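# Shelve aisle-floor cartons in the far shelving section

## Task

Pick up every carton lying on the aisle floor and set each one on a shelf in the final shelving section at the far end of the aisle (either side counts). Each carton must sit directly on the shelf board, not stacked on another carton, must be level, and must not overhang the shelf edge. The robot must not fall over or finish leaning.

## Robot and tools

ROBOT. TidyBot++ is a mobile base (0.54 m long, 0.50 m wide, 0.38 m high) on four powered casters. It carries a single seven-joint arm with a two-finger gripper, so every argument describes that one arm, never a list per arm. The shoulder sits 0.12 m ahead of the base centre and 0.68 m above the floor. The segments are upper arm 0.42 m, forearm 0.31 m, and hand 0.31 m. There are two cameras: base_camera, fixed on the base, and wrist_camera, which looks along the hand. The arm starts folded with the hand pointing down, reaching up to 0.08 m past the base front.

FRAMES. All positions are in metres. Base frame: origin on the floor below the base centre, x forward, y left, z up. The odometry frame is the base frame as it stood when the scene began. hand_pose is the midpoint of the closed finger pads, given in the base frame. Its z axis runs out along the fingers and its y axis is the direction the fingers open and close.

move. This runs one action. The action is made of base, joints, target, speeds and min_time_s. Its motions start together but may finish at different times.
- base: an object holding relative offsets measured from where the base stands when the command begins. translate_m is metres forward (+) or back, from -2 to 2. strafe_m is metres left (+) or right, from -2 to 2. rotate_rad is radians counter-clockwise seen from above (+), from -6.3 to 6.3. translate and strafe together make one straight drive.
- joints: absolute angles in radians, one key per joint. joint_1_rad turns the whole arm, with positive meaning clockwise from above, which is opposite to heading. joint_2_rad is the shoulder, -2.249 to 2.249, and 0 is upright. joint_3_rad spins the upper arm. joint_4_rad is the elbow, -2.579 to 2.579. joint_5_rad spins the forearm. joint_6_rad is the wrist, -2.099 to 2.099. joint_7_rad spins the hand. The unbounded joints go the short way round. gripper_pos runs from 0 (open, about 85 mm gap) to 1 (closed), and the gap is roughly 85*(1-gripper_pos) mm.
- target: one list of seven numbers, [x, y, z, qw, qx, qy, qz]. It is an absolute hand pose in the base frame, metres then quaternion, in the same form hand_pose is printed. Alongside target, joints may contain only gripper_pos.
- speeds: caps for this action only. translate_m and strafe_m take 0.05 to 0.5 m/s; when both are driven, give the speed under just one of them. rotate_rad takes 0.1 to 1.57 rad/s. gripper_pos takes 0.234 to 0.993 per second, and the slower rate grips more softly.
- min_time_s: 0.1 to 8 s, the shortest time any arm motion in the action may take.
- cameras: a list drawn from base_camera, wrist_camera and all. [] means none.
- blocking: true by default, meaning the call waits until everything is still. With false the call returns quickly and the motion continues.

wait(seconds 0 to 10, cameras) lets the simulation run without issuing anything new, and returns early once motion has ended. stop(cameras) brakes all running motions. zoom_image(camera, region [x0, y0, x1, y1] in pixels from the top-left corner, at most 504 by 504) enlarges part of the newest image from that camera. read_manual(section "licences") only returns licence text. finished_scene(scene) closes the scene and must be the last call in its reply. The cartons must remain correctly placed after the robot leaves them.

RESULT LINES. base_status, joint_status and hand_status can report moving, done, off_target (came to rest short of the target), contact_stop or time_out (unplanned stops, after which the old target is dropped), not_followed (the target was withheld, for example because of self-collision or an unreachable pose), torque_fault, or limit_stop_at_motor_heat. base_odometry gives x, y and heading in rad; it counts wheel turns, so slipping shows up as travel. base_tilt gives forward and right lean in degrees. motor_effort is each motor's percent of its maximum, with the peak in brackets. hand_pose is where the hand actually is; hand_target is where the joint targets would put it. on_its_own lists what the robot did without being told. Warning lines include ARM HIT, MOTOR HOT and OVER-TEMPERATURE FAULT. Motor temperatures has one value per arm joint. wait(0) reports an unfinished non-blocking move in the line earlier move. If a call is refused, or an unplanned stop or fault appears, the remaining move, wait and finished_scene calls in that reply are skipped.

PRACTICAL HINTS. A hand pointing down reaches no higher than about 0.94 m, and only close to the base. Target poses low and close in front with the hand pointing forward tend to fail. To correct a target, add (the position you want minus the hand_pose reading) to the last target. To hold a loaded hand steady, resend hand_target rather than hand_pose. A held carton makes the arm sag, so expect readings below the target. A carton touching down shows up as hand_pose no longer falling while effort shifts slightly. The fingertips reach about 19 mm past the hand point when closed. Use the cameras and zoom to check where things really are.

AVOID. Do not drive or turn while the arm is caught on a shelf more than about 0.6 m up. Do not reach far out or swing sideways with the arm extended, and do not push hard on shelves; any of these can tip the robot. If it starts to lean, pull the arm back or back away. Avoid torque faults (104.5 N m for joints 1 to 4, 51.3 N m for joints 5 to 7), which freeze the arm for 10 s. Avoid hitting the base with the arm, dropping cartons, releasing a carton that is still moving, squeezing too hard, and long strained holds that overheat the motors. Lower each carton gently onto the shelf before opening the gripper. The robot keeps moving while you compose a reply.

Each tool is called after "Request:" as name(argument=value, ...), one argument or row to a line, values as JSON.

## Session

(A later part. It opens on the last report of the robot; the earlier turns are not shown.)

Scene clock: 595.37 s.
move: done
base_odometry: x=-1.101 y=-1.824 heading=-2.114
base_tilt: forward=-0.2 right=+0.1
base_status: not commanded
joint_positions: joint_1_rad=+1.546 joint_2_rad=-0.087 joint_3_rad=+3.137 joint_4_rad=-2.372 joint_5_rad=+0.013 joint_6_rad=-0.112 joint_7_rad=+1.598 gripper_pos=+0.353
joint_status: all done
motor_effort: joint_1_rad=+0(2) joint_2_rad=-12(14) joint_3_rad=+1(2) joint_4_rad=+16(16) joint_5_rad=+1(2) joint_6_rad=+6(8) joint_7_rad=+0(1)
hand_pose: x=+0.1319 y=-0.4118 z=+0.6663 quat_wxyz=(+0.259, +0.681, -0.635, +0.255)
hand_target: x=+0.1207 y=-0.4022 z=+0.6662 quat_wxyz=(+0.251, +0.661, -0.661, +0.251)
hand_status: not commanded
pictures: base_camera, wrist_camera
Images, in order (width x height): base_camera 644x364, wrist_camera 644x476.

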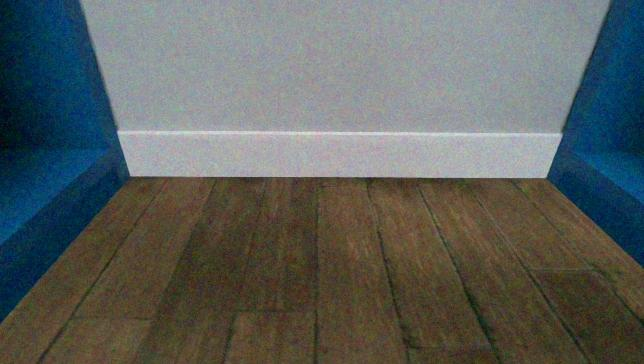

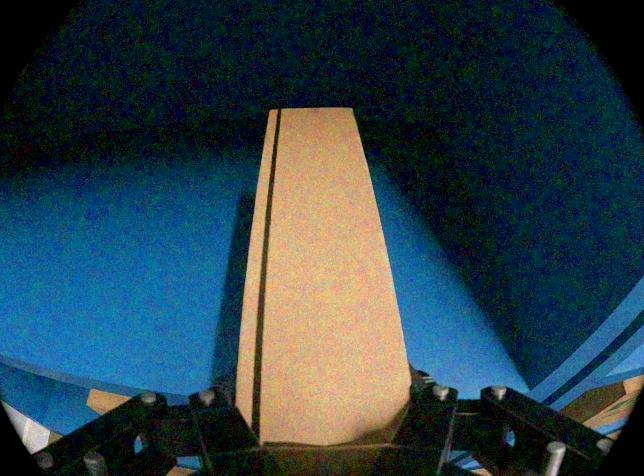

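Request:
move(
  base={"translate_m": 0.1},
  speeds={"translate_m": 0.2},
)

Request:
move(
  base={"strafe_m": -0.09},
  speeds={"strafe_m": 0.15},
  cameras=["all"],
)

Scene clock: 613.90 s.
move: done
base_odometry: x=-1.153 y=-1.910 heading=-2.114
base_tilt: forward=-0.2 right=+0.1
base_status: done
joint_positions: joint_1_rad=+1.550 joint_2_rad=-0.087 joint_3_rad=+3.137 joint_4_rad=-2.372 joint_5_rad=+0.013 joint_6_rad=-0.112 joint_7_rad=+1.598 gripper_pos=+0.353
joint_status: not commanded
motor_effort: joint_1_rad=+0(2) joint_2_rad=-13(14) joint_3_rad=+1(3) joint_4_rad=+16(17) joint_5_rad=+1(2) joint_6_rad=+7(8) joint_7_rad=+0(1)
hand_pose: x=+0.1303 y=-0.4118 z=+0.6663 quat_wxyz=(+0.260, +0.680, -0.637, +0.255)
hand_target: x=+0.1207 y=-0.4022 z=+0.6662 quat_wxyz=(+0.251, +0.661, -0.661, +0.251)
hand_status: not commanded
pictures: none

Scene clock: 615.13 s.
move: done
base_odometry: x=-1.230 y=-1.863 heading=-2.114
base_tilt: forward=-0.2 right=+0.1
base_status: done
joint_positions: joint_1_rad=+1.550 joint_2_rad=-0.088 joint_3_rad=+3.137 joint_4_rad=-2.372 joint_5_rad=+0.013 joint_6_rad=-0.112 joint_7_rad=+1.598 gripper_pos=+0.353
joint_status: not commanded
motor_effort: joint_1_rad=-1(1) joint_2_rad=-12(15) joint_3_rad=+1(2) joint_4_rad=+16(17) joint_5_rad=+1(2) joint_6_rad=+6(9) joint_7_rad=+0(1)
hand_pose: x=+0.1303 y=-0.4115 z=+0.6664 quat_wxyz=(+0.260, +0.680, -0.637, +0.255)
hand_target: x=+0.1207 y=-0.4022 z=+0.6662 quat_wxyz=(+0.251, +0.661, -0.661, +0.251)
hand_status: not commanded
pictures: base_camera, wrist_camera
Images, in order (width x height): base_camera 644x364, wrist_camera 644x476.

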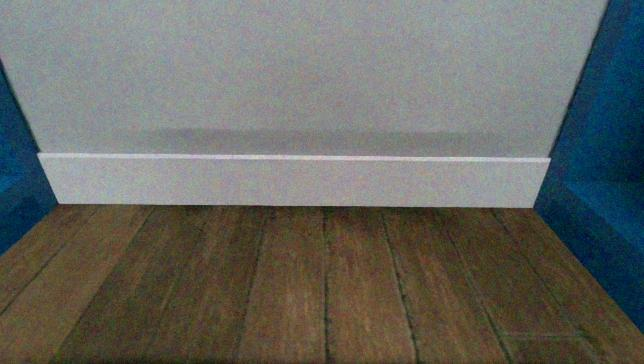

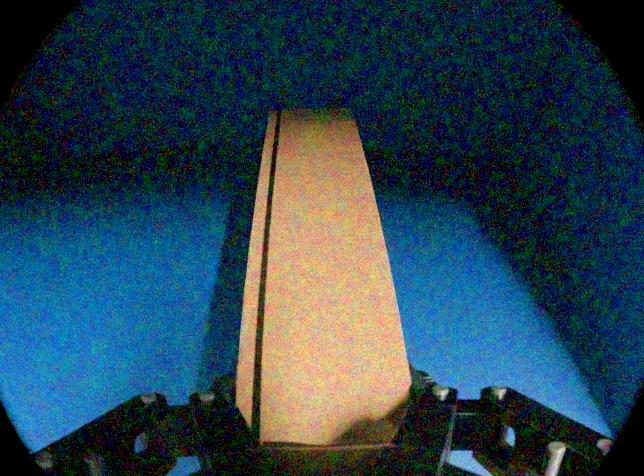

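Request:
zoom_image(
  camera="wrist_camera",
  region=[0, 50, 644, 476],
)

Region (0, 50, 644, 476) is 644x426 pixels. A region can be at most 504 by 504 pixels.

Request:
zoom_image(
  camera="wrist_camera",
  region=[0, 60, 300, 460],
)

Request:
zoom_image(
  camera="wrist_camera",
  region=[340, 60, 644, 460],
)

Scaled by 1.260.

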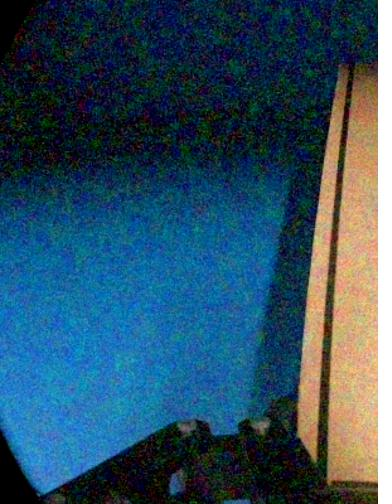

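Scaled by 1.260.

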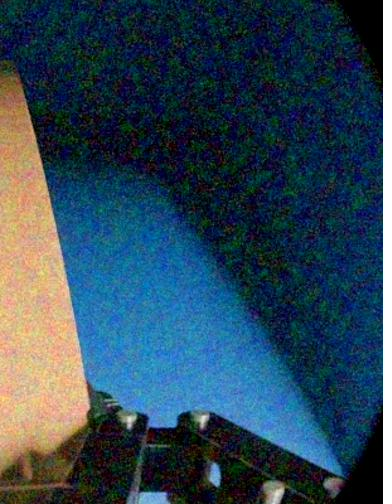

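Request:
move(
  joints={"joint_2_rad": 0.10, "joint_4_rad": -2.215, "joint_6_rad": -0.10},
  min_time_s=2.5,
  cameras=["wrist_camera"],
)

Scene clock: 648.40 s.
move: done
base_odometry: x=-1.230 y=-1.863 heading=-2.114
base_tilt: forward=-0.2 right=+0.1
base_status: not commanded
joint_positions: joint_1_rad=+1.550 joint_2_rad=+0.074 joint_3_rad=+3.137 joint_4_rad=-2.245 joint_5_rad=+0.013 joint_6_rad=-0.112 joint_7_rad=+1.598 gripper_pos=+0.353
joint_status: all done
motor_effort: joint_1_rad=-1(1) joint_2_rad=-17(18) joint_3_rad=+1(2) joint_4_rad=+15(17) joint_5_rad=+1(2) joint_6_rad=+6(8) joint_7_rad=+0(1)
hand_pose: x=+0.1317 y=-0.4644 z=+0.6518 quat_wxyz=(+0.248, +0.684, -0.641, +0.244)
hand_target: x=+0.1207 y=-0.4800 z=+0.6548 quat_wxyz=(+0.251, +0.661, -0.661, +0.251)
hand_status: not commanded
Images, in order (width x height): wrist_camera 644x476.

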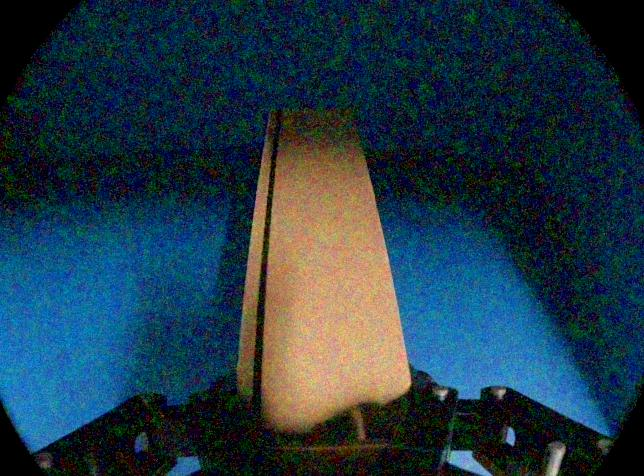

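Request:
move(
  joints={"joint_2_rad": 0.27, "joint_4_rad": -2.33, "joint_6_rad": 0.21},
  min_time_s=2.5,
  cameras=["wrist_camera"],
)

Scene clock: 658.53 s.
move: done
base_odometry: x=-1.230 y=-1.863 heading=-2.114
base_tilt: forward=-0.2 right=+0.1
base_status: not commanded
joint_positions: joint_1_rad=+1.550 joint_2_rad=+0.242 joint_3_rad=+3.137 joint_4_rad=-2.319 joint_5_rad=+0.013 joint_6_rad=+0.151 joint_7_rad=+1.598 gripper_pos=+0.353
joint_status: all done
motor_effort: joint_1_rad=+0(1) joint_2_rad=-19(21) joint_3_rad=+1(2) joint_4_rad=+13(16) joint_5_rad=+1(2) joint_6_rad=+8(8) joint_7_rad=+0(1)
hand_pose: x=+0.1332 y=-0.4809 z=+0.5958 quat_wxyz=(+0.254, +0.682, -0.638, +0.252)
hand_target: x=+0.1207 y=-0.4868 z=+0.5905 quat_wxyz=(+0.259, +0.658, -0.658, +0.260)
hand_status: not commanded
Images, in order (width x height): wrist_camera 644x476.

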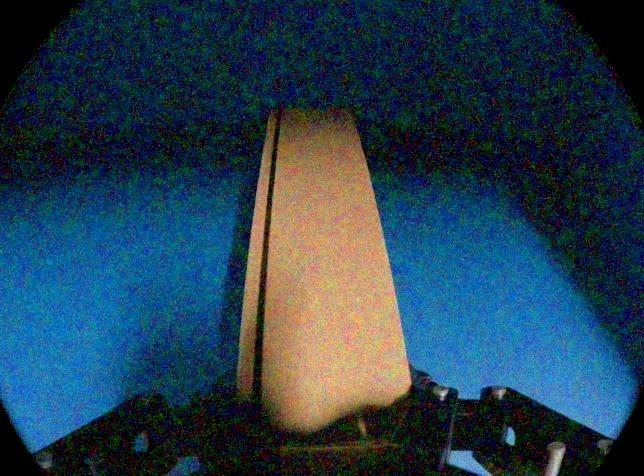

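Request:
move(
  joints={"joint_2_rad": 0.388, "joint_4_rad": -2.388, "joint_6_rad": 0.39},
  min_time_s=2,
  cameras=["wrist_camera"],
)

Scene clock: 665.03 s.
move: done
base_odometry: x=-1.230 y=-1.863 heading=-2.114
base_tilt: forward=-0.2 right=+0.1
base_status: not commanded
joint_positions: joint_1_rad=+1.550 joint_2_rad=+0.342 joint_3_rad=+3.137 joint_4_rad=-2.370 joint_5_rad=+0.013 joint_6_rad=+0.339 joint_7_rad=+1.598 gripper_pos=+0.353
joint_status: all done
motor_effort: joint_1_rad=+0(1) joint_2_rad=-18(22) joint_3_rad=+1(1) joint_4_rad=+11(14) joint_5_rad=+1(2) joint_6_rad=+7(9) joint_7_rad=+0(1)
hand_pose: x=+0.1342 y=-0.4881 z=+0.5688 quat_wxyz=(+0.265, +0.677, -0.634, +0.265)
hand_target: x=+0.1207 y=-0.4850 z=+0.5511 quat_wxyz=(+0.261, +0.657, -0.657, +0.261)
hand_status: not commanded
Images, in order (width x height): wrist_camera 644x476.

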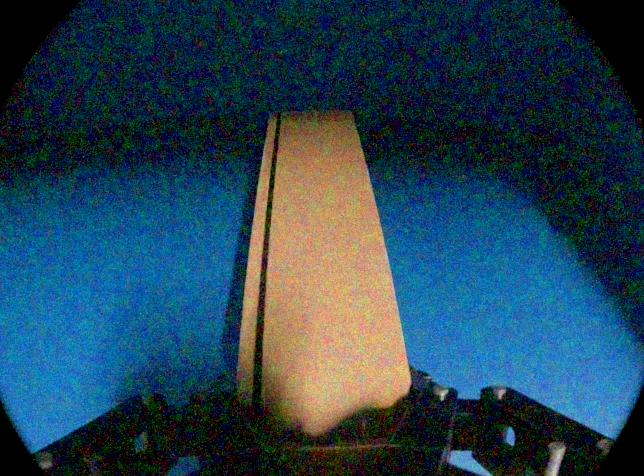

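Request:
move(
  joints={"joint_2_rad": 0.42, "joint_4_rad": -2.40, "joint_6_rad": 0.33},
  min_time_s=1.5,
  cameras=["wrist_camera"],
)

Scene clock: 671.77 s.
move: done
base_odometry: x=-1.230 y=-1.863 heading=-2.114
base_tilt: forward=-0.2 right=+0.1
base_status: not commanded
joint_positions: joint_1_rad=+1.550 joint_2_rad=+0.344 joint_3_rad=+3.137 joint_4_rad=-2.370 joint_5_rad=+0.013 joint_6_rad=+0.339 joint_7_rad=+1.598 gripper_pos=+0.353
joint_status: all done
motor_effort: joint_1_rad=+0(1) joint_2_rad=-13(18) joint_3_rad=+0(2) joint_4_rad=+4(11) joint_5_rad=+1(2) joint_6_rad=+0(7) joint_7_rad=+0(1)
hand_pose: x=+0.1342 y=-0.4878 z=+0.5677 quat_wxyz=(+0.264, +0.677, -0.634, +0.265)
hand_target: x=+0.1207 y=-0.4597 z=+0.5202 quat_wxyz=(+0.226, +0.670, -0.670, +0.226)
hand_status: not commanded
Images, in order (width x height): wrist_camera 644x476.

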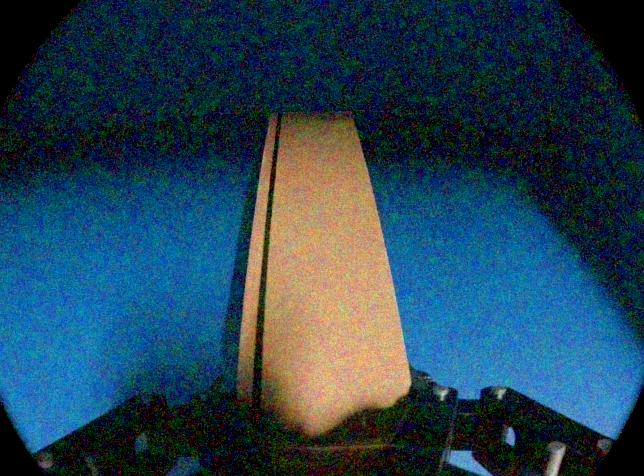

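Request:
move(
  joints={"joint_2_rad": 0.40, "joint_4_rad": -2.395, "joint_6_rad": 0.26},
  min_time_s=1,
)

Scene clock: 683.07 s.
move: done
base_odometry: x=-1.230 y=-1.863 heading=-2.114
base_tilt: forward=-0.2 right=+0.1
base_status: not commanded
joint_positions: joint_1_rad=+1.550 joint_2_rad=+0.344 joint_3_rad=+3.137 joint_4_rad=-2.370 joint_5_rad=+0.013 joint_6_rad=+0.338 joint_7_rad=+1.598 gripper_pos=+0.353
joint_status: all done
motor_effort: joint_1_rad=+0(1) joint_2_rad=-13(14) joint_3_rad=+1(1) joint_4_rad=+4(5) joint_5_rad=+1(2) joint_6_rad=+1(2) joint_7_rad=-1(1)
hand_pose: x=+0.1342 y=-0.4878 z=+0.5677 quat_wxyz=(+0.264, +0.677, -0.634, +0.264)
hand_target: x=+0.1207 y=-0.4481 z=+0.5179 quat_wxyz=(+0.211, +0.675, -0.675, +0.211)
hand_status: not commanded
pictures: none

Request:
move(
  joints={"joint_2_rad": 0.40, "joint_4_rad": -2.395, "joint_6_rad": 0.18},
  min_time_s=1,
)

Scene clock: 688.33 s.
move: off_target
base_odometry: x=-1.230 y=-1.863 heading=-2.114
base_tilt: forward=-0.2 right=+0.1
base_status: not commanded
joint_positions: joint_1_rad=+1.550 joint_2_rad=+0.343 joint_3_rad=+3.137 joint_4_rad=-2.352 joint_5_rad=+0.013 joint_6_rad=+0.299 joint_7_rad=+1.598 gripper_pos=+0.353
joint_status: joint_6_rad off_target (ended at +0.299, target +0.180); the others done
motor_effort: joint_1_rad=+2(2) joint_2_rad=-7(15) joint_3_rad=+3(3) joint_4_rad=+2(5) joint_5_rad=+1(2) joint_6_rad=-5(5) joint_7_rad=+1(1)
hand_pose: x=+0.1340 y=-0.4884 z=+0.5661 quat_wxyz=(+0.258, +0.680, -0.636, +0.258)
hand_target: x=+0.1207 y=-0.4271 z=+0.5046 quat_wxyz=(+0.184, +0.683, -0.683, +0.184)
hand_status: not commanded
pictures: none

Request:
move(
  joints={"joint_2_rad": 0.34, "joint_4_rad": -2.36, "joint_6_rad": 0.29},
  min_time_s=1,
)

Request:
move(
  joints={"gripper_pos": 0.25},
  speeds={"gripper_pos": 0.234},
  cameras=["wrist_camera"],
)

Scene clock: 695.47 s.
move: done
base_odometry: x=-1.230 y=-1.863 heading=-2.114
base_tilt: forward=-0.2 right=+0.1
base_status: not commanded
joint_positions: joint_1_rad=+1.550 joint_2_rad=+0.341 joint_3_rad=+3.137 joint_4_rad=-2.351 joint_5_rad=+0.013 joint_6_rad=+0.299 joint_7_rad=+1.598 gripper_pos=+0.353
joint_status: all done
motor_effort: joint_1_rad=+1(2) joint_2_rad=-14(15) joint_3_rad=+2(3) joint_4_rad=+7(8) joint_5_rad=+1(2) joint_6_rad=+3(4) joint_7_rad=+0(1)
hand_pose: x=+0.1340 y=-0.4888 z=+0.5669 quat_wxyz=(+0.258, +0.680, -0.636, +0.258)
hand_target: x=+0.1207 y=-0.4826 z=+0.5626 quat_wxyz=(+0.253, +0.660, -0.660, +0.253)
hand_status: not commanded
pictures: none

Scene clock: 696.47 s.
move: done
base_odometry: x=-1.230 y=-1.863 heading=-2.114
base_tilt: forward=-0.2 right=+0.1
base_status: not commanded
joint_positions: joint_1_rad=+1.551 joint_2_rad=+0.341 joint_3_rad=+3.137 joint_4_rad=-2.352 joint_5_rad=+0.013 joint_6_rad=+0.299 joint_7_rad=+1.598 gripper_pos=+0.251
joint_status: all done
motor_effort: joint_1_rad=+0(2) joint_2_rad=-20(21) joint_3_rad=+1(2) joint_4_rad=+11(11) joint_5_rad=+1(2) joint_6_rad=+6(7) joint_7_rad=+0(1)
hand_pose: x=+0.1334 y=-0.4883 z=+0.5666 quat_wxyz=(+0.258, +0.679, -0.637, +0.258)
hand_target: x=+0.1207 y=-0.4826 z=+0.5626 quat_wxyz=(+0.253, +0.660, -0.660, +0.253)
hand_status: not commanded
Images, in order (width x height): wrist_camera 644x476.

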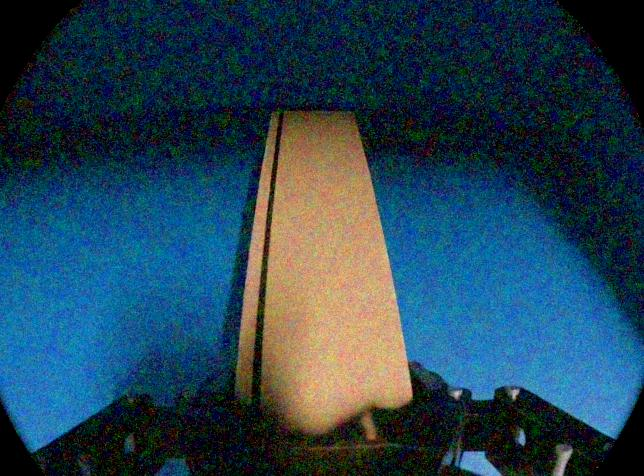

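Request:
move(
  joints={"gripper_pos": 0.0},
)

Request:
move(
  joints={"joint_2_rad": -0.10, "joint_4_rad": -2.375, "joint_6_rad": -0.13},
  min_time_s=2.5,
  cameras=["wrist_camera"],
)

Request:
move(
  base={"strafe_m": 0.14},
  speeds={"strafe_m": 0.2},
  cameras=["all"],
)

Scene clock: 706.23 s.
move: done
base_odometry: x=-1.230 y=-1.863 heading=-2.114
base_tilt: forward=-0.2 right=+0.1
base_status: not commanded
joint_positions: joint_1_rad=+1.551 joint_2_rad=+0.341 joint_3_rad=+3.137 joint_4_rad=-2.352 joint_5_rad=+0.013 joint_6_rad=+0.299 joint_7_rad=+1.598 gripper_pos=+0.000
joint_status: all done
motor_effort: joint_1_rad=+0(1) joint_2_rad=-21(22) joint_3_rad=+0(1) joint_4_rad=+11(11) joint_5_rad=+1(2) joint_6_rad=+7(8) joint_7_rad=+0(1)
hand_pose: x=+0.1334 y=-0.4883 z=+0.5666 quat_wxyz=(+0.258, +0.679, -0.637, +0.258)
hand_target: x=+0.1207 y=-0.4826 z=+0.5626 quat_wxyz=(+0.253, +0.660, -0.660, +0.253)
hand_status: not commanded
pictures: none

Scene clock: 709.07 s.
move: done
base_odometry: x=-1.230 y=-1.863 heading=-2.114
base_tilt: forward=-0.2 right=+0.1
base_status: not commanded
joint_positions: joint_1_rad=+1.551 joint_2_rad=-0.069 joint_3_rad=+3.137 joint_4_rad=-2.361 joint_5_rad=+0.013 joint_6_rad=-0.083 joint_7_rad=+1.598 gripper_pos=+0.000
joint_status: all done
motor_effort: joint_1_rad=+0(1) joint_2_rad=-13(22) joint_3_rad=+1(2) joint_4_rad=+16(16) joint_5_rad=+1(2) joint_6_rad=+8(8) joint_7_rad=+0(1)
hand_pose: x=+0.1302 y=-0.4229 z=+0.6698 quat_wxyz=(+0.267, +0.676, -0.634, +0.262)
hand_target: x=+0.1207 y=-0.4067 z=+0.6663 quat_wxyz=(+0.254, +0.660, -0.660, +0.255)
hand_status: not commanded
Images, in order (width x height): wrist_camera 644x476.

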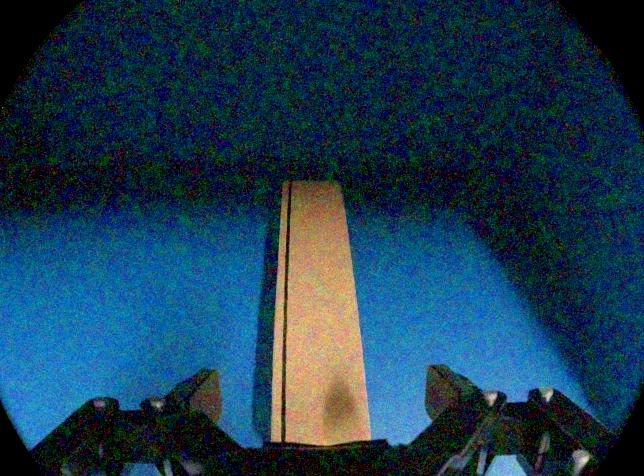

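Scene clock: 710.50 s.
move: done
base_odometry: x=-1.110 y=-1.936 heading=-2.114
base_tilt: forward=-0.2 right=+0.1
base_status: done
joint_positions: joint_1_rad=+1.551 joint_2_rad=-0.077 joint_3_rad=+3.137 joint_4_rad=-2.368 joint_5_rad=+0.013 joint_6_rad=-0.087 joint_7_rad=+1.598 gripper_pos=+0.000
joint_status: not commanded
motor_effort: joint_1_rad=+0(2) joint_2_rad=-11(15) joint_3_rad=+0(2) joint_4_rad=+16(17) joint_5_rad=+1(2) joint_6_rad=+7(8) joint_7_rad=-1(1)
hand_pose: x=+0.1301 y=-0.4191 z=+0.6691 quat_wxyz=(+0.266, +0.677, -0.635, +0.261)
hand_target: x=+0.1207 y=-0.4067 z=+0.6663 quat_wxyz=(+0.254, +0.660, -0.660, +0.255)
hand_status: not commanded
pictures: base_camera, wrist_camera
Images, in order (width x height): base_camera 644x364, wrist_camera 644x476.

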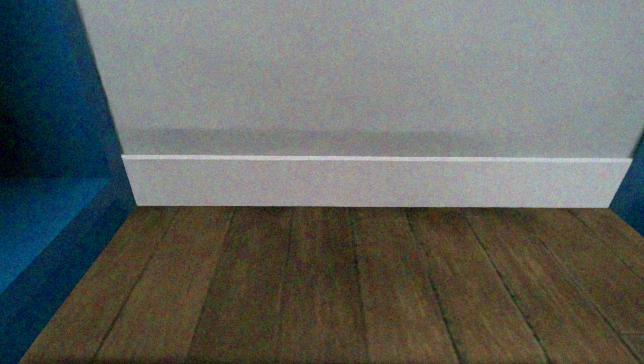

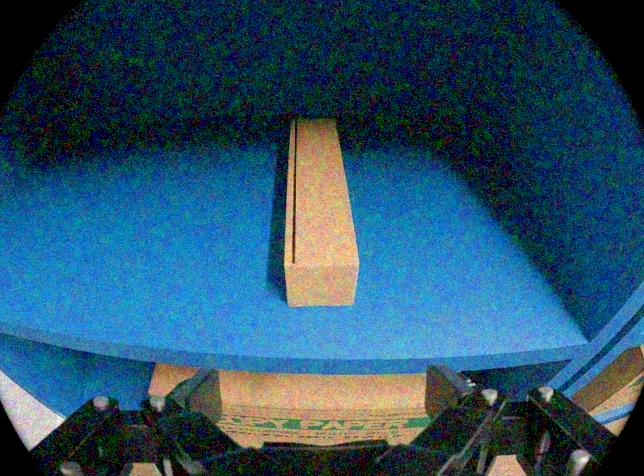

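Request:
move(
  joints={"joint_1_rad": 0.0, "joint_2_rad": -0.35, "joint_4_rad": -2.54, "joint_6_rad": -0.3},
  min_time_s=3,
)

Request:
move(
  base={"strafe_m": -0.185},
  speeds={"strafe_m": 0.2},
  cameras=["all"],
)

Scene clock: 747.40 s.
move: done
base_odometry: x=-1.110 y=-1.936 heading=-2.114
base_tilt: forward=-0.2 right=+0.1
base_status: not commanded
joint_positions: joint_1_rad=+0.026 joint_2_rad=-0.321 joint_3_rad=+3.137 joint_4_rad=-2.526 joint_5_rad=+0.013 joint_6_rad=-0.253 joint_7_rad=+1.598 gripper_pos=+0.000
joint_status: all done
motor_effort: joint_1_rad=+0(2) joint_2_rad=-5(13) joint_3_rad=+2(2) joint_4_rad=+16(17) joint_5_rad=+1(2) joint_6_rad=+7(8) joint_7_rad=+0(1)
hand_pose: x=+0.4359 y=-0.0068 z=+0.6535 quat_wxyz=(+0.013, +0.942, +0.008, +0.335)
hand_target: x=+0.4195 y=+0.0014 z=+0.6471 quat_wxyz=(+0.000, +0.947, +0.000, +0.320)
hand_status: not commanded
pictures: none

Scene clock: 749.07 s.
move: done
base_odometry: x=-1.269 y=-1.840 heading=-2.114
base_tilt: forward=-0.2 right=+0.1
base_status: done
joint_positions: joint_1_rad=+0.025 joint_2_rad=-0.325 joint_3_rad=+3.137 joint_4_rad=-2.527 joint_5_rad=+0.013 joint_6_rad=-0.255 joint_7_rad=+1.598 gripper_pos=+0.000
joint_status: not commanded
motor_effort: joint_1_rad=+0(1) joint_2_rad=-5(6) joint_3_rad=+1(3) joint_4_rad=+16(17) joint_5_rad=+1(2) joint_6_rad=+6(8) joint_7_rad=+0(1)
hand_pose: x=+0.4352 y=-0.0063 z=+0.6539 quat_wxyz=(+0.012, +0.942, +0.009, +0.336)
hand_target: x=+0.4195 y=+0.0014 z=+0.6471 quat_wxyz=(+0.000, +0.947, +0.000, +0.320)
hand_status: not commanded
pictures: base_camera, wrist_camera
Images, in order (width x height): base_camera 644x364, wrist_camera 644x476.

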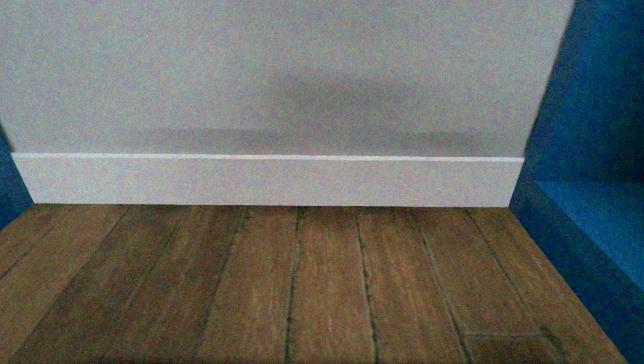

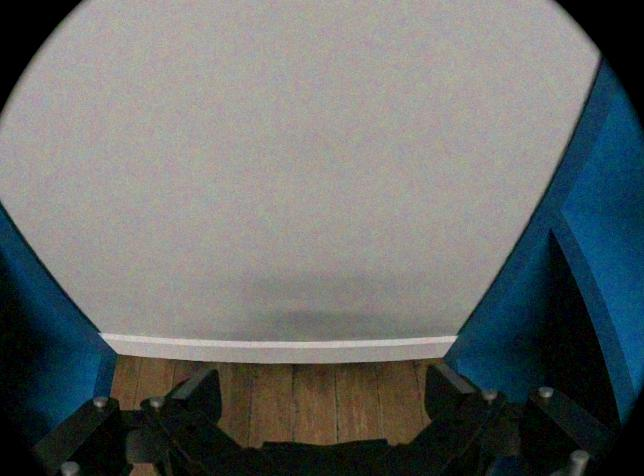

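Request:
move(
  base={"translate_m": -1.65},
  speeds={"translate_m": 0.35},
  cameras=["all"],
)

Scene clock: 761.37 s.
move: done
base_odometry: x=-0.416 y=-0.427 heading=-2.113
base_tilt: forward=-0.2 right=+0.1
base_status: done
joint_positions: joint_1_rad=+0.025 joint_2_rad=-0.333 joint_3_rad=+3.137 joint_4_rad=-2.532 joint_5_rad=+0.013 joint_6_rad=-0.258 joint_7_rad=+1.598 gripper_pos=+0.000
joint_status: not commanded
motor_effort: joint_1_rad=+0(1) joint_2_rad=-4(7) joint_3_rad=+1(2) joint_4_rad=+16(17) joint_5_rad=+1(2) joint_6_rad=+7(8) joint_7_rad=-1(1)
hand_pose: x=+0.4324 y=-0.0063 z=+0.6534 quat_wxyz=(+0.013, +0.942, +0.009, +0.335)
hand_target: x=+0.4195 y=+0.0014 z=+0.6471 quat_wxyz=(+0.000, +0.947, +0.000, +0.320)
hand_status: not commanded
pictures: base_camera, wrist_camera
Images, in order (width x height): base_camera 644x364, wrist_camera 644x476.

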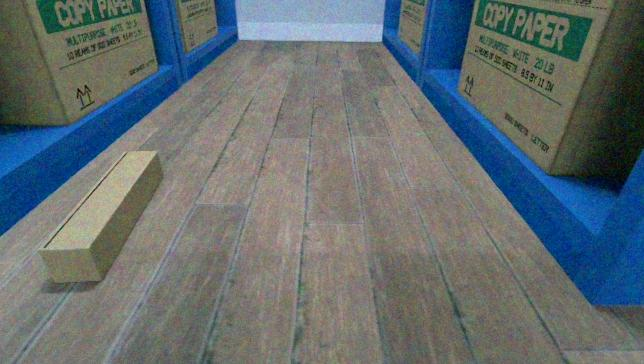

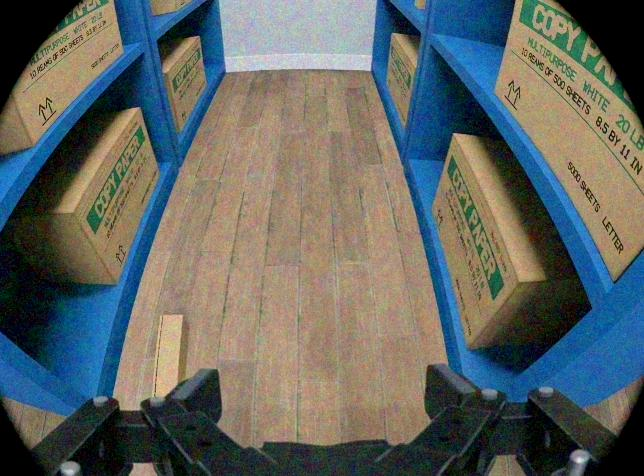

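Request:
move(
  base={"translate_m": -0.05, "strafe_m": 0.32},
  speeds={"strafe_m": 0.3},
  joints={"joint_1_rad": 0.0, "joint_2_rad": 1.45, "joint_4_rad": -2.14, "joint_6_rad": 1.17, "joint_3_rad": 3.1416, "joint_5_rad": 0.0, "joint_7_rad": 1.57},
  min_time_s=3,
  cameras=["all"],
)

Scene clock: 775.13 s.
move: done
base_odometry: x=-0.116 y=-0.550 heading=-2.113
base_tilt: forward=-0.2 right=+0.1
base_status: done
joint_positions: joint_1_rad=+0.018 joint_2_rad=+1.416 joint_3_rad=+3.137 joint_4_rad=-2.154 joint_5_rad=+0.013 joint_6_rad=+1.114 joint_7_rad=+1.598 gripper_pos=+0.000
joint_status: all done
motor_effort: joint_1_rad=+0(2) joint_2_rad=-30(32) joint_3_rad=+0(2) joint_4_rad=-1(17) joint_5_rad=+1(2) joint_6_rad=+7(8) joint_7_rad=+0(1)
hand_pose: x=+0.6012 y=-0.0013 z=+0.2197 quat_wxyz=(+0.001, +0.942, +0.009, +0.336)
hand_target: x=+0.6060 y=+0.0014 z=+0.2155 quat_wxyz=(+0.000, +0.936, +0.000, +0.353)
hand_status: not commanded
pictures: base_camera, wrist_camera
Images, in order (width x height): base_camera 644x364, wrist_camera 644x476.

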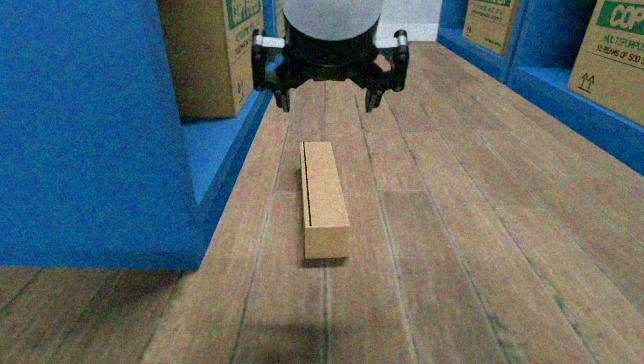

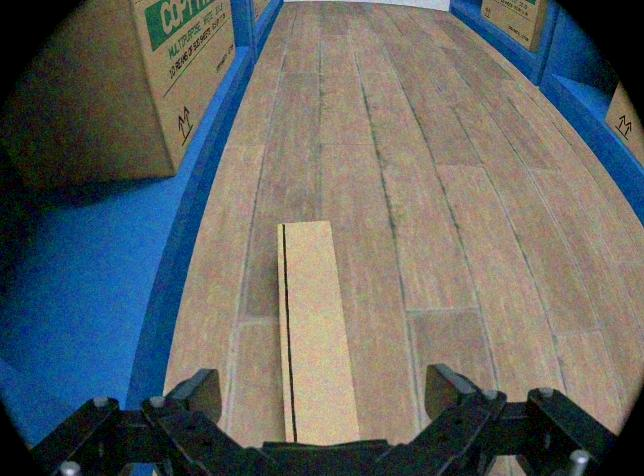

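Request:
move(
  joints={"joint_1_rad": -0.03, "joint_2_rad": 1.785, "joint_4_rad": -1.78, "joint_6_rad": 1.18},
  min_time_s=2.5,
  cameras=["all"],
)

Scene clock: 790.00 s.
move: done
base_odometry: x=-0.116 y=-0.550 heading=-2.113
base_tilt: forward=-0.2 right=+0.1
base_status: not commanded
joint_positions: joint_1_rad=-0.003 joint_2_rad=+1.751 joint_3_rad=+3.137 joint_4_rad=-1.792 joint_5_rad=+0.013 joint_6_rad=+1.126 joint_7_rad=+1.598 gripper_pos=+0.000
joint_status: all done
motor_effort: joint_1_rad=+0(1) joint_2_rad=-30(32) joint_3_rad=+1(1) joint_4_rad=-1(3) joint_5_rad=+1(2) joint_6_rad=+7(8) joint_7_rad=+0(1)
hand_pose: x=+0.6164 y=+0.0087 z=+0.0839 quat_wxyz=(-0.002, +0.935, +0.018, +0.354)
hand_target: x=+0.6144 y=+0.0162 z=+0.0794 quat_wxyz=(-0.006, +0.929, +0.014, +0.369)
hand_status: not commanded
pictures: base_camera, wrist_camera
Images, in order (width x height): base_camera 644x364, wrist_camera 644x476.

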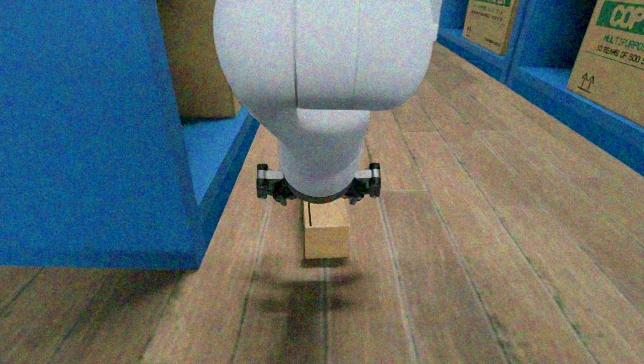

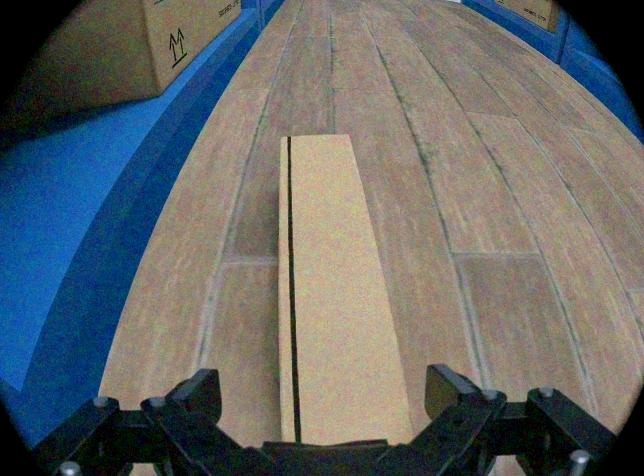

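Request:
move(
  joints={"joint_1_rad": 0.02, "joint_2_rad": 1.83, "joint_4_rad": -1.65, "joint_6_rad": 1.09},
  min_time_s=2,
  cameras=["all"],
)

Scene clock: 798.43 s.
move: done
base_odometry: x=-0.116 y=-0.550 heading=-2.113
base_tilt: forward=-0.2 right=+0.1
base_status: not commanded
joint_positions: joint_1_rad=-0.003 joint_2_rad=+1.790 joint_3_rad=+3.137 joint_4_rad=-1.663 joint_5_rad=+0.013 joint_6_rad=+1.125 joint_7_rad=+1.598 gripper_pos=+0.000
joint_status: all done
motor_effort: joint_1_rad=+0(2) joint_2_rad=-31(32) joint_3_rad=+0(1) joint_4_rad=+0(2) joint_5_rad=+1(2) joint_6_rad=+8(8) joint_7_rad=+0(1)
hand_pose: x=+0.6595 y=+0.0086 z=+0.0772 quat_wxyz=(-0.001, +0.918, +0.017, +0.396)
hand_target: x=+0.6338 y=-0.0090 z=+0.0500 quat_wxyz=(+0.004, +0.930, -0.010, +0.367)
hand_status: not commanded
pictures: base_camera, wrist_camera
Images, in order (width x height): base_camera 644x364, wrist_camera 644x476.

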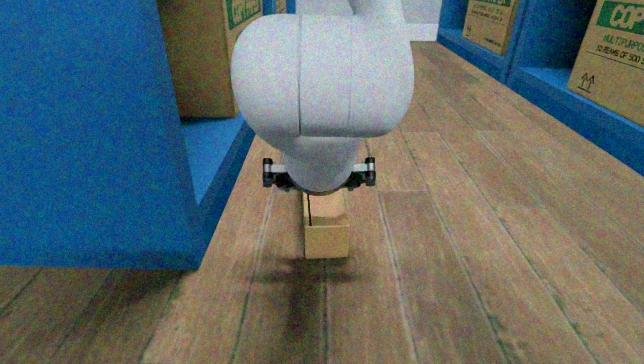

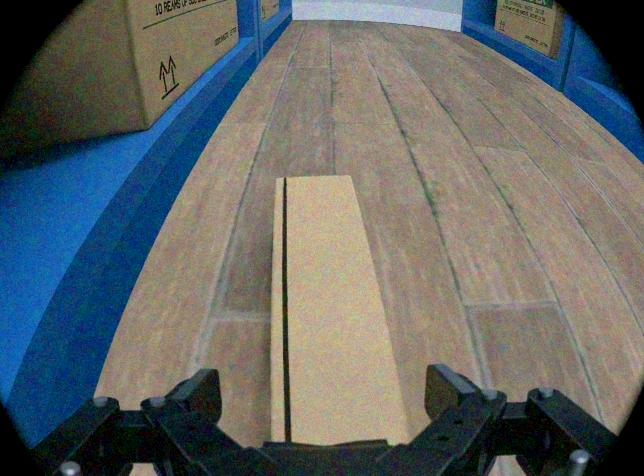

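Request:
move(
  joints={"joint_1_rad": 0.05, "joint_2_rad": 1.845, "joint_4_rad": -1.60, "joint_6_rad": 0.98},
  min_time_s=2,
  cameras=["all"],
)

Scene clock: 804.60 s.
move: done
base_odometry: x=-0.116 y=-0.550 heading=-2.113
base_tilt: forward=-0.2 right=+0.1
base_status: not commanded
joint_positions: joint_1_rad=+0.023 joint_2_rad=+1.805 joint_3_rad=+3.137 joint_4_rad=-1.614 joint_5_rad=+0.013 joint_6_rad=+1.027 joint_7_rad=+1.598 gripper_pos=+0.000
joint_status: all done
motor_effort: joint_1_rad=+1(1) joint_2_rad=-31(33) joint_3_rad=+0(1) joint_4_rad=+1(1) joint_5_rad=+1(2) joint_6_rad=+7(9) joint_7_rad=-1(1)
hand_pose: x=+0.6540 y=-0.0052 z=+0.0539 quat_wxyz=(+0.003, +0.931, +0.006, +0.366)
hand_target: x=+0.6245 y=-0.0239 z=+0.0252 quat_wxyz=(+0.008, +0.943, -0.024, +0.332)
hand_status: not commanded
pictures: base_camera, wrist_camera
Images, in order (width x height): base_camera 644x364, wrist_camera 644x476.

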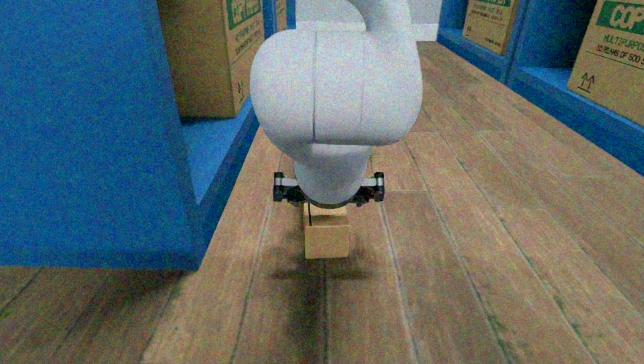

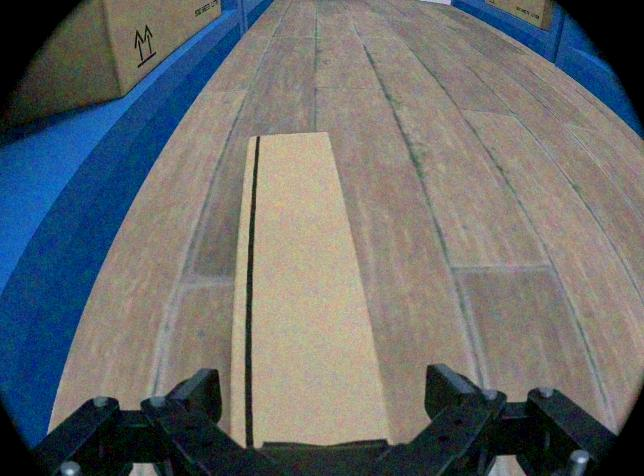

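Request:
move(
  joints={"joint_2_rad": 1.87, "joint_4_rad": -1.545, "joint_6_rad": 0.93},
  min_time_s=1.5,
  cameras=["wrist_camera"],
)

Scene clock: 816.83 s.
move: done
base_odometry: x=-0.116 y=-0.550 heading=-2.113
base_tilt: forward=-0.1 right=+0.1
base_status: not commanded
joint_positions: joint_1_rad=+0.023 joint_2_rad=+1.830 joint_3_rad=+3.137 joint_4_rad=-1.559 joint_5_rad=+0.013 joint_6_rad=+0.977 joint_7_rad=+1.598 gripper_pos=+0.000
joint_status: all done
motor_effort: joint_1_rad=+0(1) joint_2_rad=-31(33) joint_3_rad=+0(1) joint_4_rad=+1(2) joint_5_rad=+2(2) joint_6_rad=+7(8) joint_7_rad=+0(1)
hand_pose: x=+0.6558 y=-0.0054 z=+0.0370 quat_wxyz=(+0.003, +0.934, +0.006, +0.356)
hand_target: x=+0.6256 y=-0.0240 z=+0.0085 quat_wxyz=(+0.008, +0.946, -0.024, +0.322)
hand_status: not commanded
Images, in order (width x height): wrist_camera 644x476.

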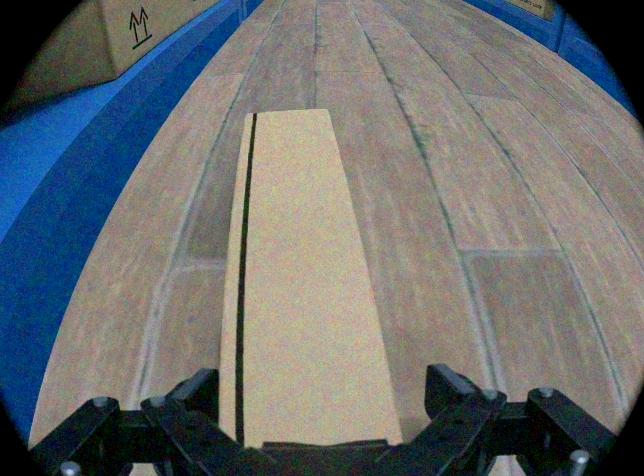

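Request:
move(
  joints={"gripper_pos": 0.2},
  speeds={"gripper_pos": 0.234},
)

Request:
move(
  joints={"gripper_pos": 0.31},
  speeds={"gripper_pos": 0.234},
  cameras=["all"],
)

Scene clock: 824.80 s.
move: done
base_odometry: x=-0.116 y=-0.550 heading=-2.113
base_tilt: forward=-0.2 right=+0.1
base_status: not commanded
joint_positions: joint_1_rad=+0.023 joint_2_rad=+1.830 joint_3_rad=+3.137 joint_4_rad=-1.559 joint_5_rad=+0.013 joint_6_rad=+0.977 joint_7_rad=+1.598 gripper_pos=+0.200
joint_status: all done
motor_effort: joint_1_rad=-1(1) joint_2_rad=-32(32) joint_3_rad=+1(1) joint_4_rad=+1(1) joint_5_rad=+1(2) joint_6_rad=+7(8) joint_7_rad=-1(1)
hand_pose: x=+0.6558 y=-0.0054 z=+0.0369 quat_wxyz=(+0.003, +0.934, +0.006, +0.356)
hand_target: x=+0.6256 y=-0.0240 z=+0.0085 quat_wxyz=(+0.008, +0.946, -0.024, +0.322)
hand_status: not commanded
pictures: none

Scene clock: 825.87 s.
move: done
base_odometry: x=-0.116 y=-0.550 heading=-2.113
base_tilt: forward=-0.2 right=+0.1
base_status: not commanded
joint_positions: joint_1_rad=+0.023 joint_2_rad=+1.830 joint_3_rad=+3.137 joint_4_rad=-1.557 joint_5_rad=+0.013 joint_6_rad=+0.977 joint_7_rad=+1.598 gripper_pos=+0.310
joint_status: all done
motor_effort: joint_1_rad=+1(1) joint_2_rad=-30(32) joint_3_rad=+1(1) joint_4_rad=+1(1) joint_5_rad=+1(1) joint_6_rad=+6(7) joint_7_rad=+0(1)
hand_pose: x=+0.6568 y=-0.0054 z=+0.0371 quat_wxyz=(+0.003, +0.934, +0.006, +0.357)
hand_target: x=+0.6256 y=-0.0240 z=+0.0085 quat_wxyz=(+0.008, +0.946, -0.024, +0.322)
hand_status: not commanded
pictures: base_camera, wrist_camera
Images, in order (width x height): base_camera 644x364, wrist_camera 644x476.

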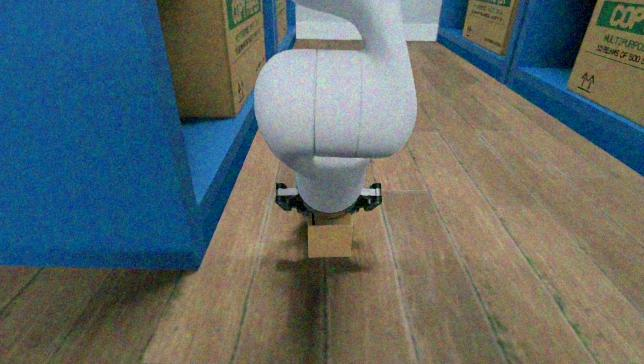

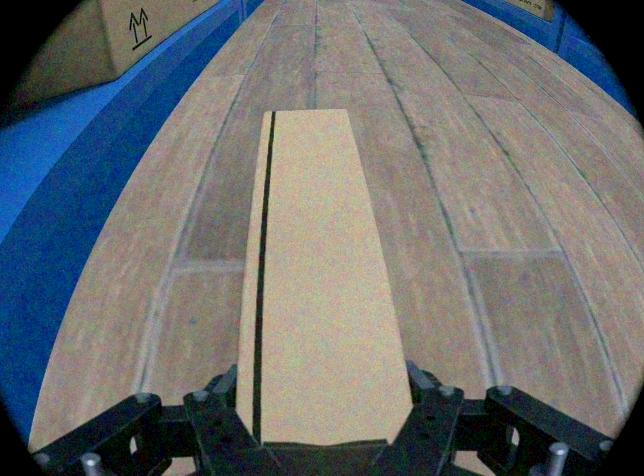

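Request:
move(
  joints={"gripper_pos": 0.335},
  speeds={"gripper_pos": 0.234},
)

Request:
move(
  joints={"gripper_pos": 0.355},
  speeds={"gripper_pos": 0.234},
)

Request:
move(
  joints={"joint_2_rad": 1.66, "joint_4_rad": -1.64, "joint_6_rad": 0.84},
  min_time_s=2,
  cameras=["all"],
)

Scene clock: 833.80 s.
move: done
base_odometry: x=-0.116 y=-0.550 heading=-2.113
base_tilt: forward=-0.2 right=+0.1
base_status: not commanded
joint_positions: joint_1_rad=+0.023 joint_2_rad=+1.830 joint_3_rad=+3.137 joint_4_rad=-1.557 joint_5_rad=+0.013 joint_6_rad=+0.977 joint_7_rad=+1.598 gripper_pos=+0.333
joint_status: all done
motor_effort: joint_1_rad=+1(2) joint_2_rad=-26(31) joint_3_rad=+1(2) joint_4_rad=+2(3) joint_5_rad=+0(1) joint_6_rad=+3(6) joint_7_rad=+0(1)
hand_pose: x=+0.6568 y=-0.0054 z=+0.0371 quat_wxyz=(+0.003, +0.934, +0.006, +0.357)
hand_target: x=+0.6256 y=-0.0240 z=+0.0085 quat_wxyz=(+0.008, +0.946, -0.024, +0.322)
hand_status: not commanded
pictures: none

Scene clock: 834.93 s.
move: done
base_odometry: x=-0.116 y=-0.550 heading=-2.113
base_tilt: forward=-0.2 right=+0.1
base_status: not commanded
joint_positions: joint_1_rad=+0.023 joint_2_rad=+1.830 joint_3_rad=+3.137 joint_4_rad=-1.557 joint_5_rad=+0.013 joint_6_rad=+0.977 joint_7_rad=+1.598 gripper_pos=+0.352
joint_status: all done
motor_effort: joint_1_rad=+0(1) joint_2_rad=-22(26) joint_3_rad=+1(2) joint_4_rad=+3(3) joint_5_rad=+1(1) joint_6_rad=-1(2) joint_7_rad=+0(1)
hand_pose: x=+0.6568 y=-0.0054 z=+0.0371 quat_wxyz=(+0.003, +0.934, +0.006, +0.357)
hand_target: x=+0.6256 y=-0.0240 z=+0.0085 quat_wxyz=(+0.008, +0.946, -0.024, +0.322)
hand_status: not commanded
pictures: none

Scene clock: 837.30 s.
move: done
base_odometry: x=-0.116 y=-0.550 heading=-2.113
base_tilt: forward=-0.2 right=+0.1
base_status: not commanded
joint_positions: joint_1_rad=+0.024 joint_2_rad=+1.714 joint_3_rad=+3.137 joint_4_rad=-1.628 joint_5_rad=+0.013 joint_6_rad=+0.882 joint_7_rad=+1.598 gripper_pos=+0.352
joint_status: all done
motor_effort: joint_1_rad=+0(1) joint_2_rad=-33(34) joint_3_rad=+0(2) joint_4_rad=+2(3) joint_5_rad=+1(2) joint_6_rad=+7(8) joint_7_rad=-1(1)
hand_pose: x=+0.6689 y=-0.0061 z=+0.0720 quat_wxyz=(+0.003, +0.942, +0.006, +0.334)
hand_target: x=+0.6840 y=-0.0269 z=+0.0922 quat_wxyz=(+0.008, +0.942, -0.024, +0.334)
hand_status: not commanded
pictures: base_camera, wrist_camera
Images, in order (width x height): base_camera 644x364, wrist_camera 644x476.

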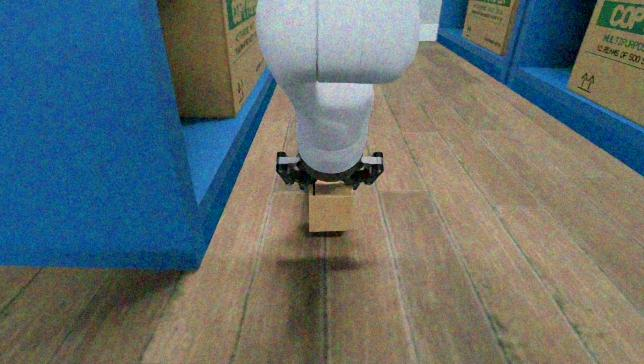

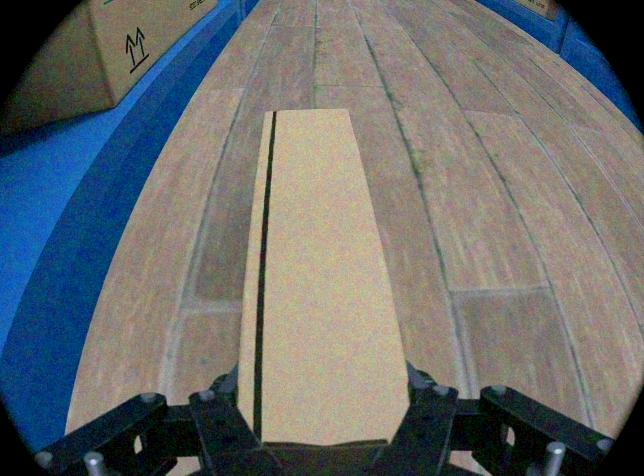

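Request:
move(
  base={"strafe_m": -0.215},
  speeds={"strafe_m": 0.2},
  joints={"joint_1_rad": 0.0, "joint_2_rad": -0.16, "joint_4_rad": -2.30, "joint_6_rad": -0.31},
  min_time_s=5,
  cameras=["all"],
)

Scene clock: 855.20 s.
move: done
base_odometry: x=-0.300 y=-0.438 heading=-2.113
base_tilt: forward=-0.2 right=+0.1
base_status: done
joint_positions: joint_1_rad=+0.028 joint_2_rad=-0.129 joint_3_rad=+3.137 joint_4_rad=-2.290 joint_5_rad=+0.013 joint_6_rad=-0.264 joint_7_rad=+1.598 gripper_pos=+0.352
joint_status: all done
motor_effort: joint_1_rad=+0(5) joint_2_rad=-12(37) joint_3_rad=+1(2) joint_4_rad=+17(18) joint_5_rad=+1(2) joint_6_rad=+7(8) joint_7_rad=-1(1)
hand_pose: x=+0.5305 y=-0.0094 z=+0.6894 quat_wxyz=(+0.013, +0.936, +0.007, +0.350)
hand_target: x=+0.5153 y=+0.0014 z=+0.6880 quat_wxyz=(+0.000, +0.941, +0.000, +0.339)
hand_status: not commanded
pictures: base_camera, wrist_camera
Images, in order (width x height): base_camera 644x364, wrist_camera 644x476.

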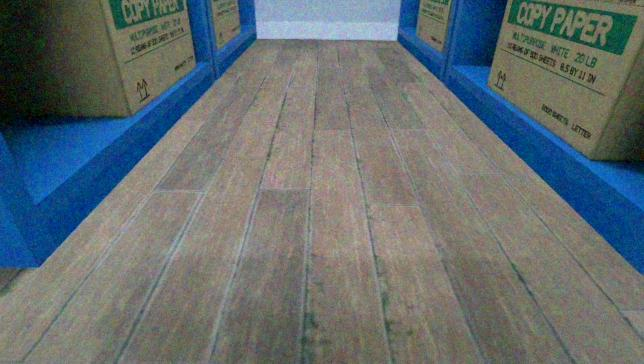

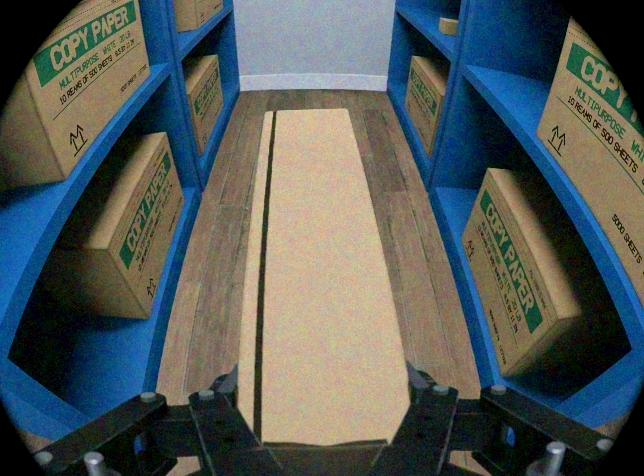

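Request:
move(
  base={"translate_m": 1.62},
  speeds={"translate_m": 0.35},
)

Request:
move(
  base={"strafe_m": 0.08},
  speeds={"strafe_m": 0.2},
  cameras=["all"],
)

Scene clock: 866.20 s.
move: done
base_odometry: x=-1.137 y=-1.826 heading=-2.114
base_tilt: forward=-0.2 right=+0.1
base_status: done
joint_positions: joint_1_rad=+0.027 joint_2_rad=-0.134 joint_3_rad=+3.137 joint_4_rad=-2.295 joint_5_rad=+0.013 joint_6_rad=-0.270 joint_7_rad=+1.598 gripper_pos=+0.352
joint_status: not commanded
motor_effort: joint_1_rad=+0(1) joint_2_rad=-12(14) joint_3_rad=+1(2) joint_4_rad=+17(18) joint_5_rad=+1(2) joint_6_rad=+7(8) joint_7_rad=-1(1)
hand_pose: x=+0.5270 y=-0.0091 z=+0.6881 quat_wxyz=(+0.013, +0.937, +0.007, +0.348)
hand_target: x=+0.5153 y=+0.0014 z=+0.6880 quat_wxyz=(+0.000, +0.941, +0.000, +0.339)
hand_status: not commanded
pictures: none

Scene clock: 867.33 s.
move: done
base_odometry: x=-1.069 y=-1.867 heading=-2.114
base_tilt: forward=-0.2 right=+0.1
base_status: done
joint_positions: joint_1_rad=+0.019 joint_2_rad=-0.134 joint_3_rad=+3.137 joint_4_rad=-2.295 joint_5_rad=+0.013 joint_6_rad=-0.270 joint_7_rad=+1.598 gripper_pos=+0.352
joint_status: not commanded
motor_effort: joint_1_rad=+0(1) joint_2_rad=-11(13) joint_3_rad=+1(3) joint_4_rad=+17(17) joint_5_rad=+1(2) joint_6_rad=+6(8) joint_7_rad=+0(1)
hand_pose: x=+0.5271 y=-0.0057 z=+0.6881 quat_wxyz=(+0.011, +0.937, +0.011, +0.348)
hand_target: x=+0.5153 y=+0.0014 z=+0.6880 quat_wxyz=(+0.000, +0.941, +0.000, +0.339)
hand_status: not commanded
pictures: base_camera, wrist_camera
Images, in order (width x height): base_camera 644x364, wrist_camera 644x476.

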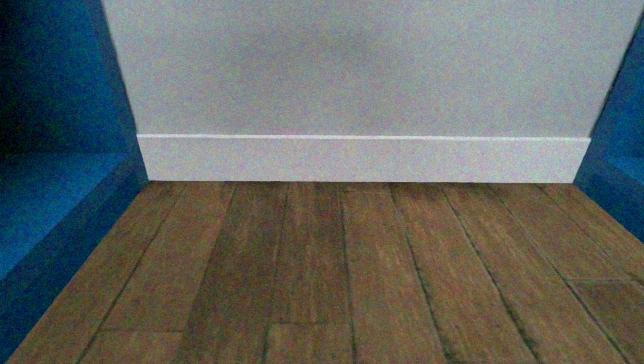

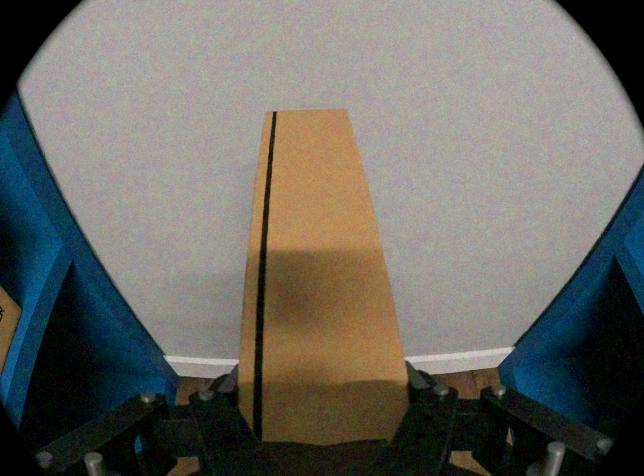

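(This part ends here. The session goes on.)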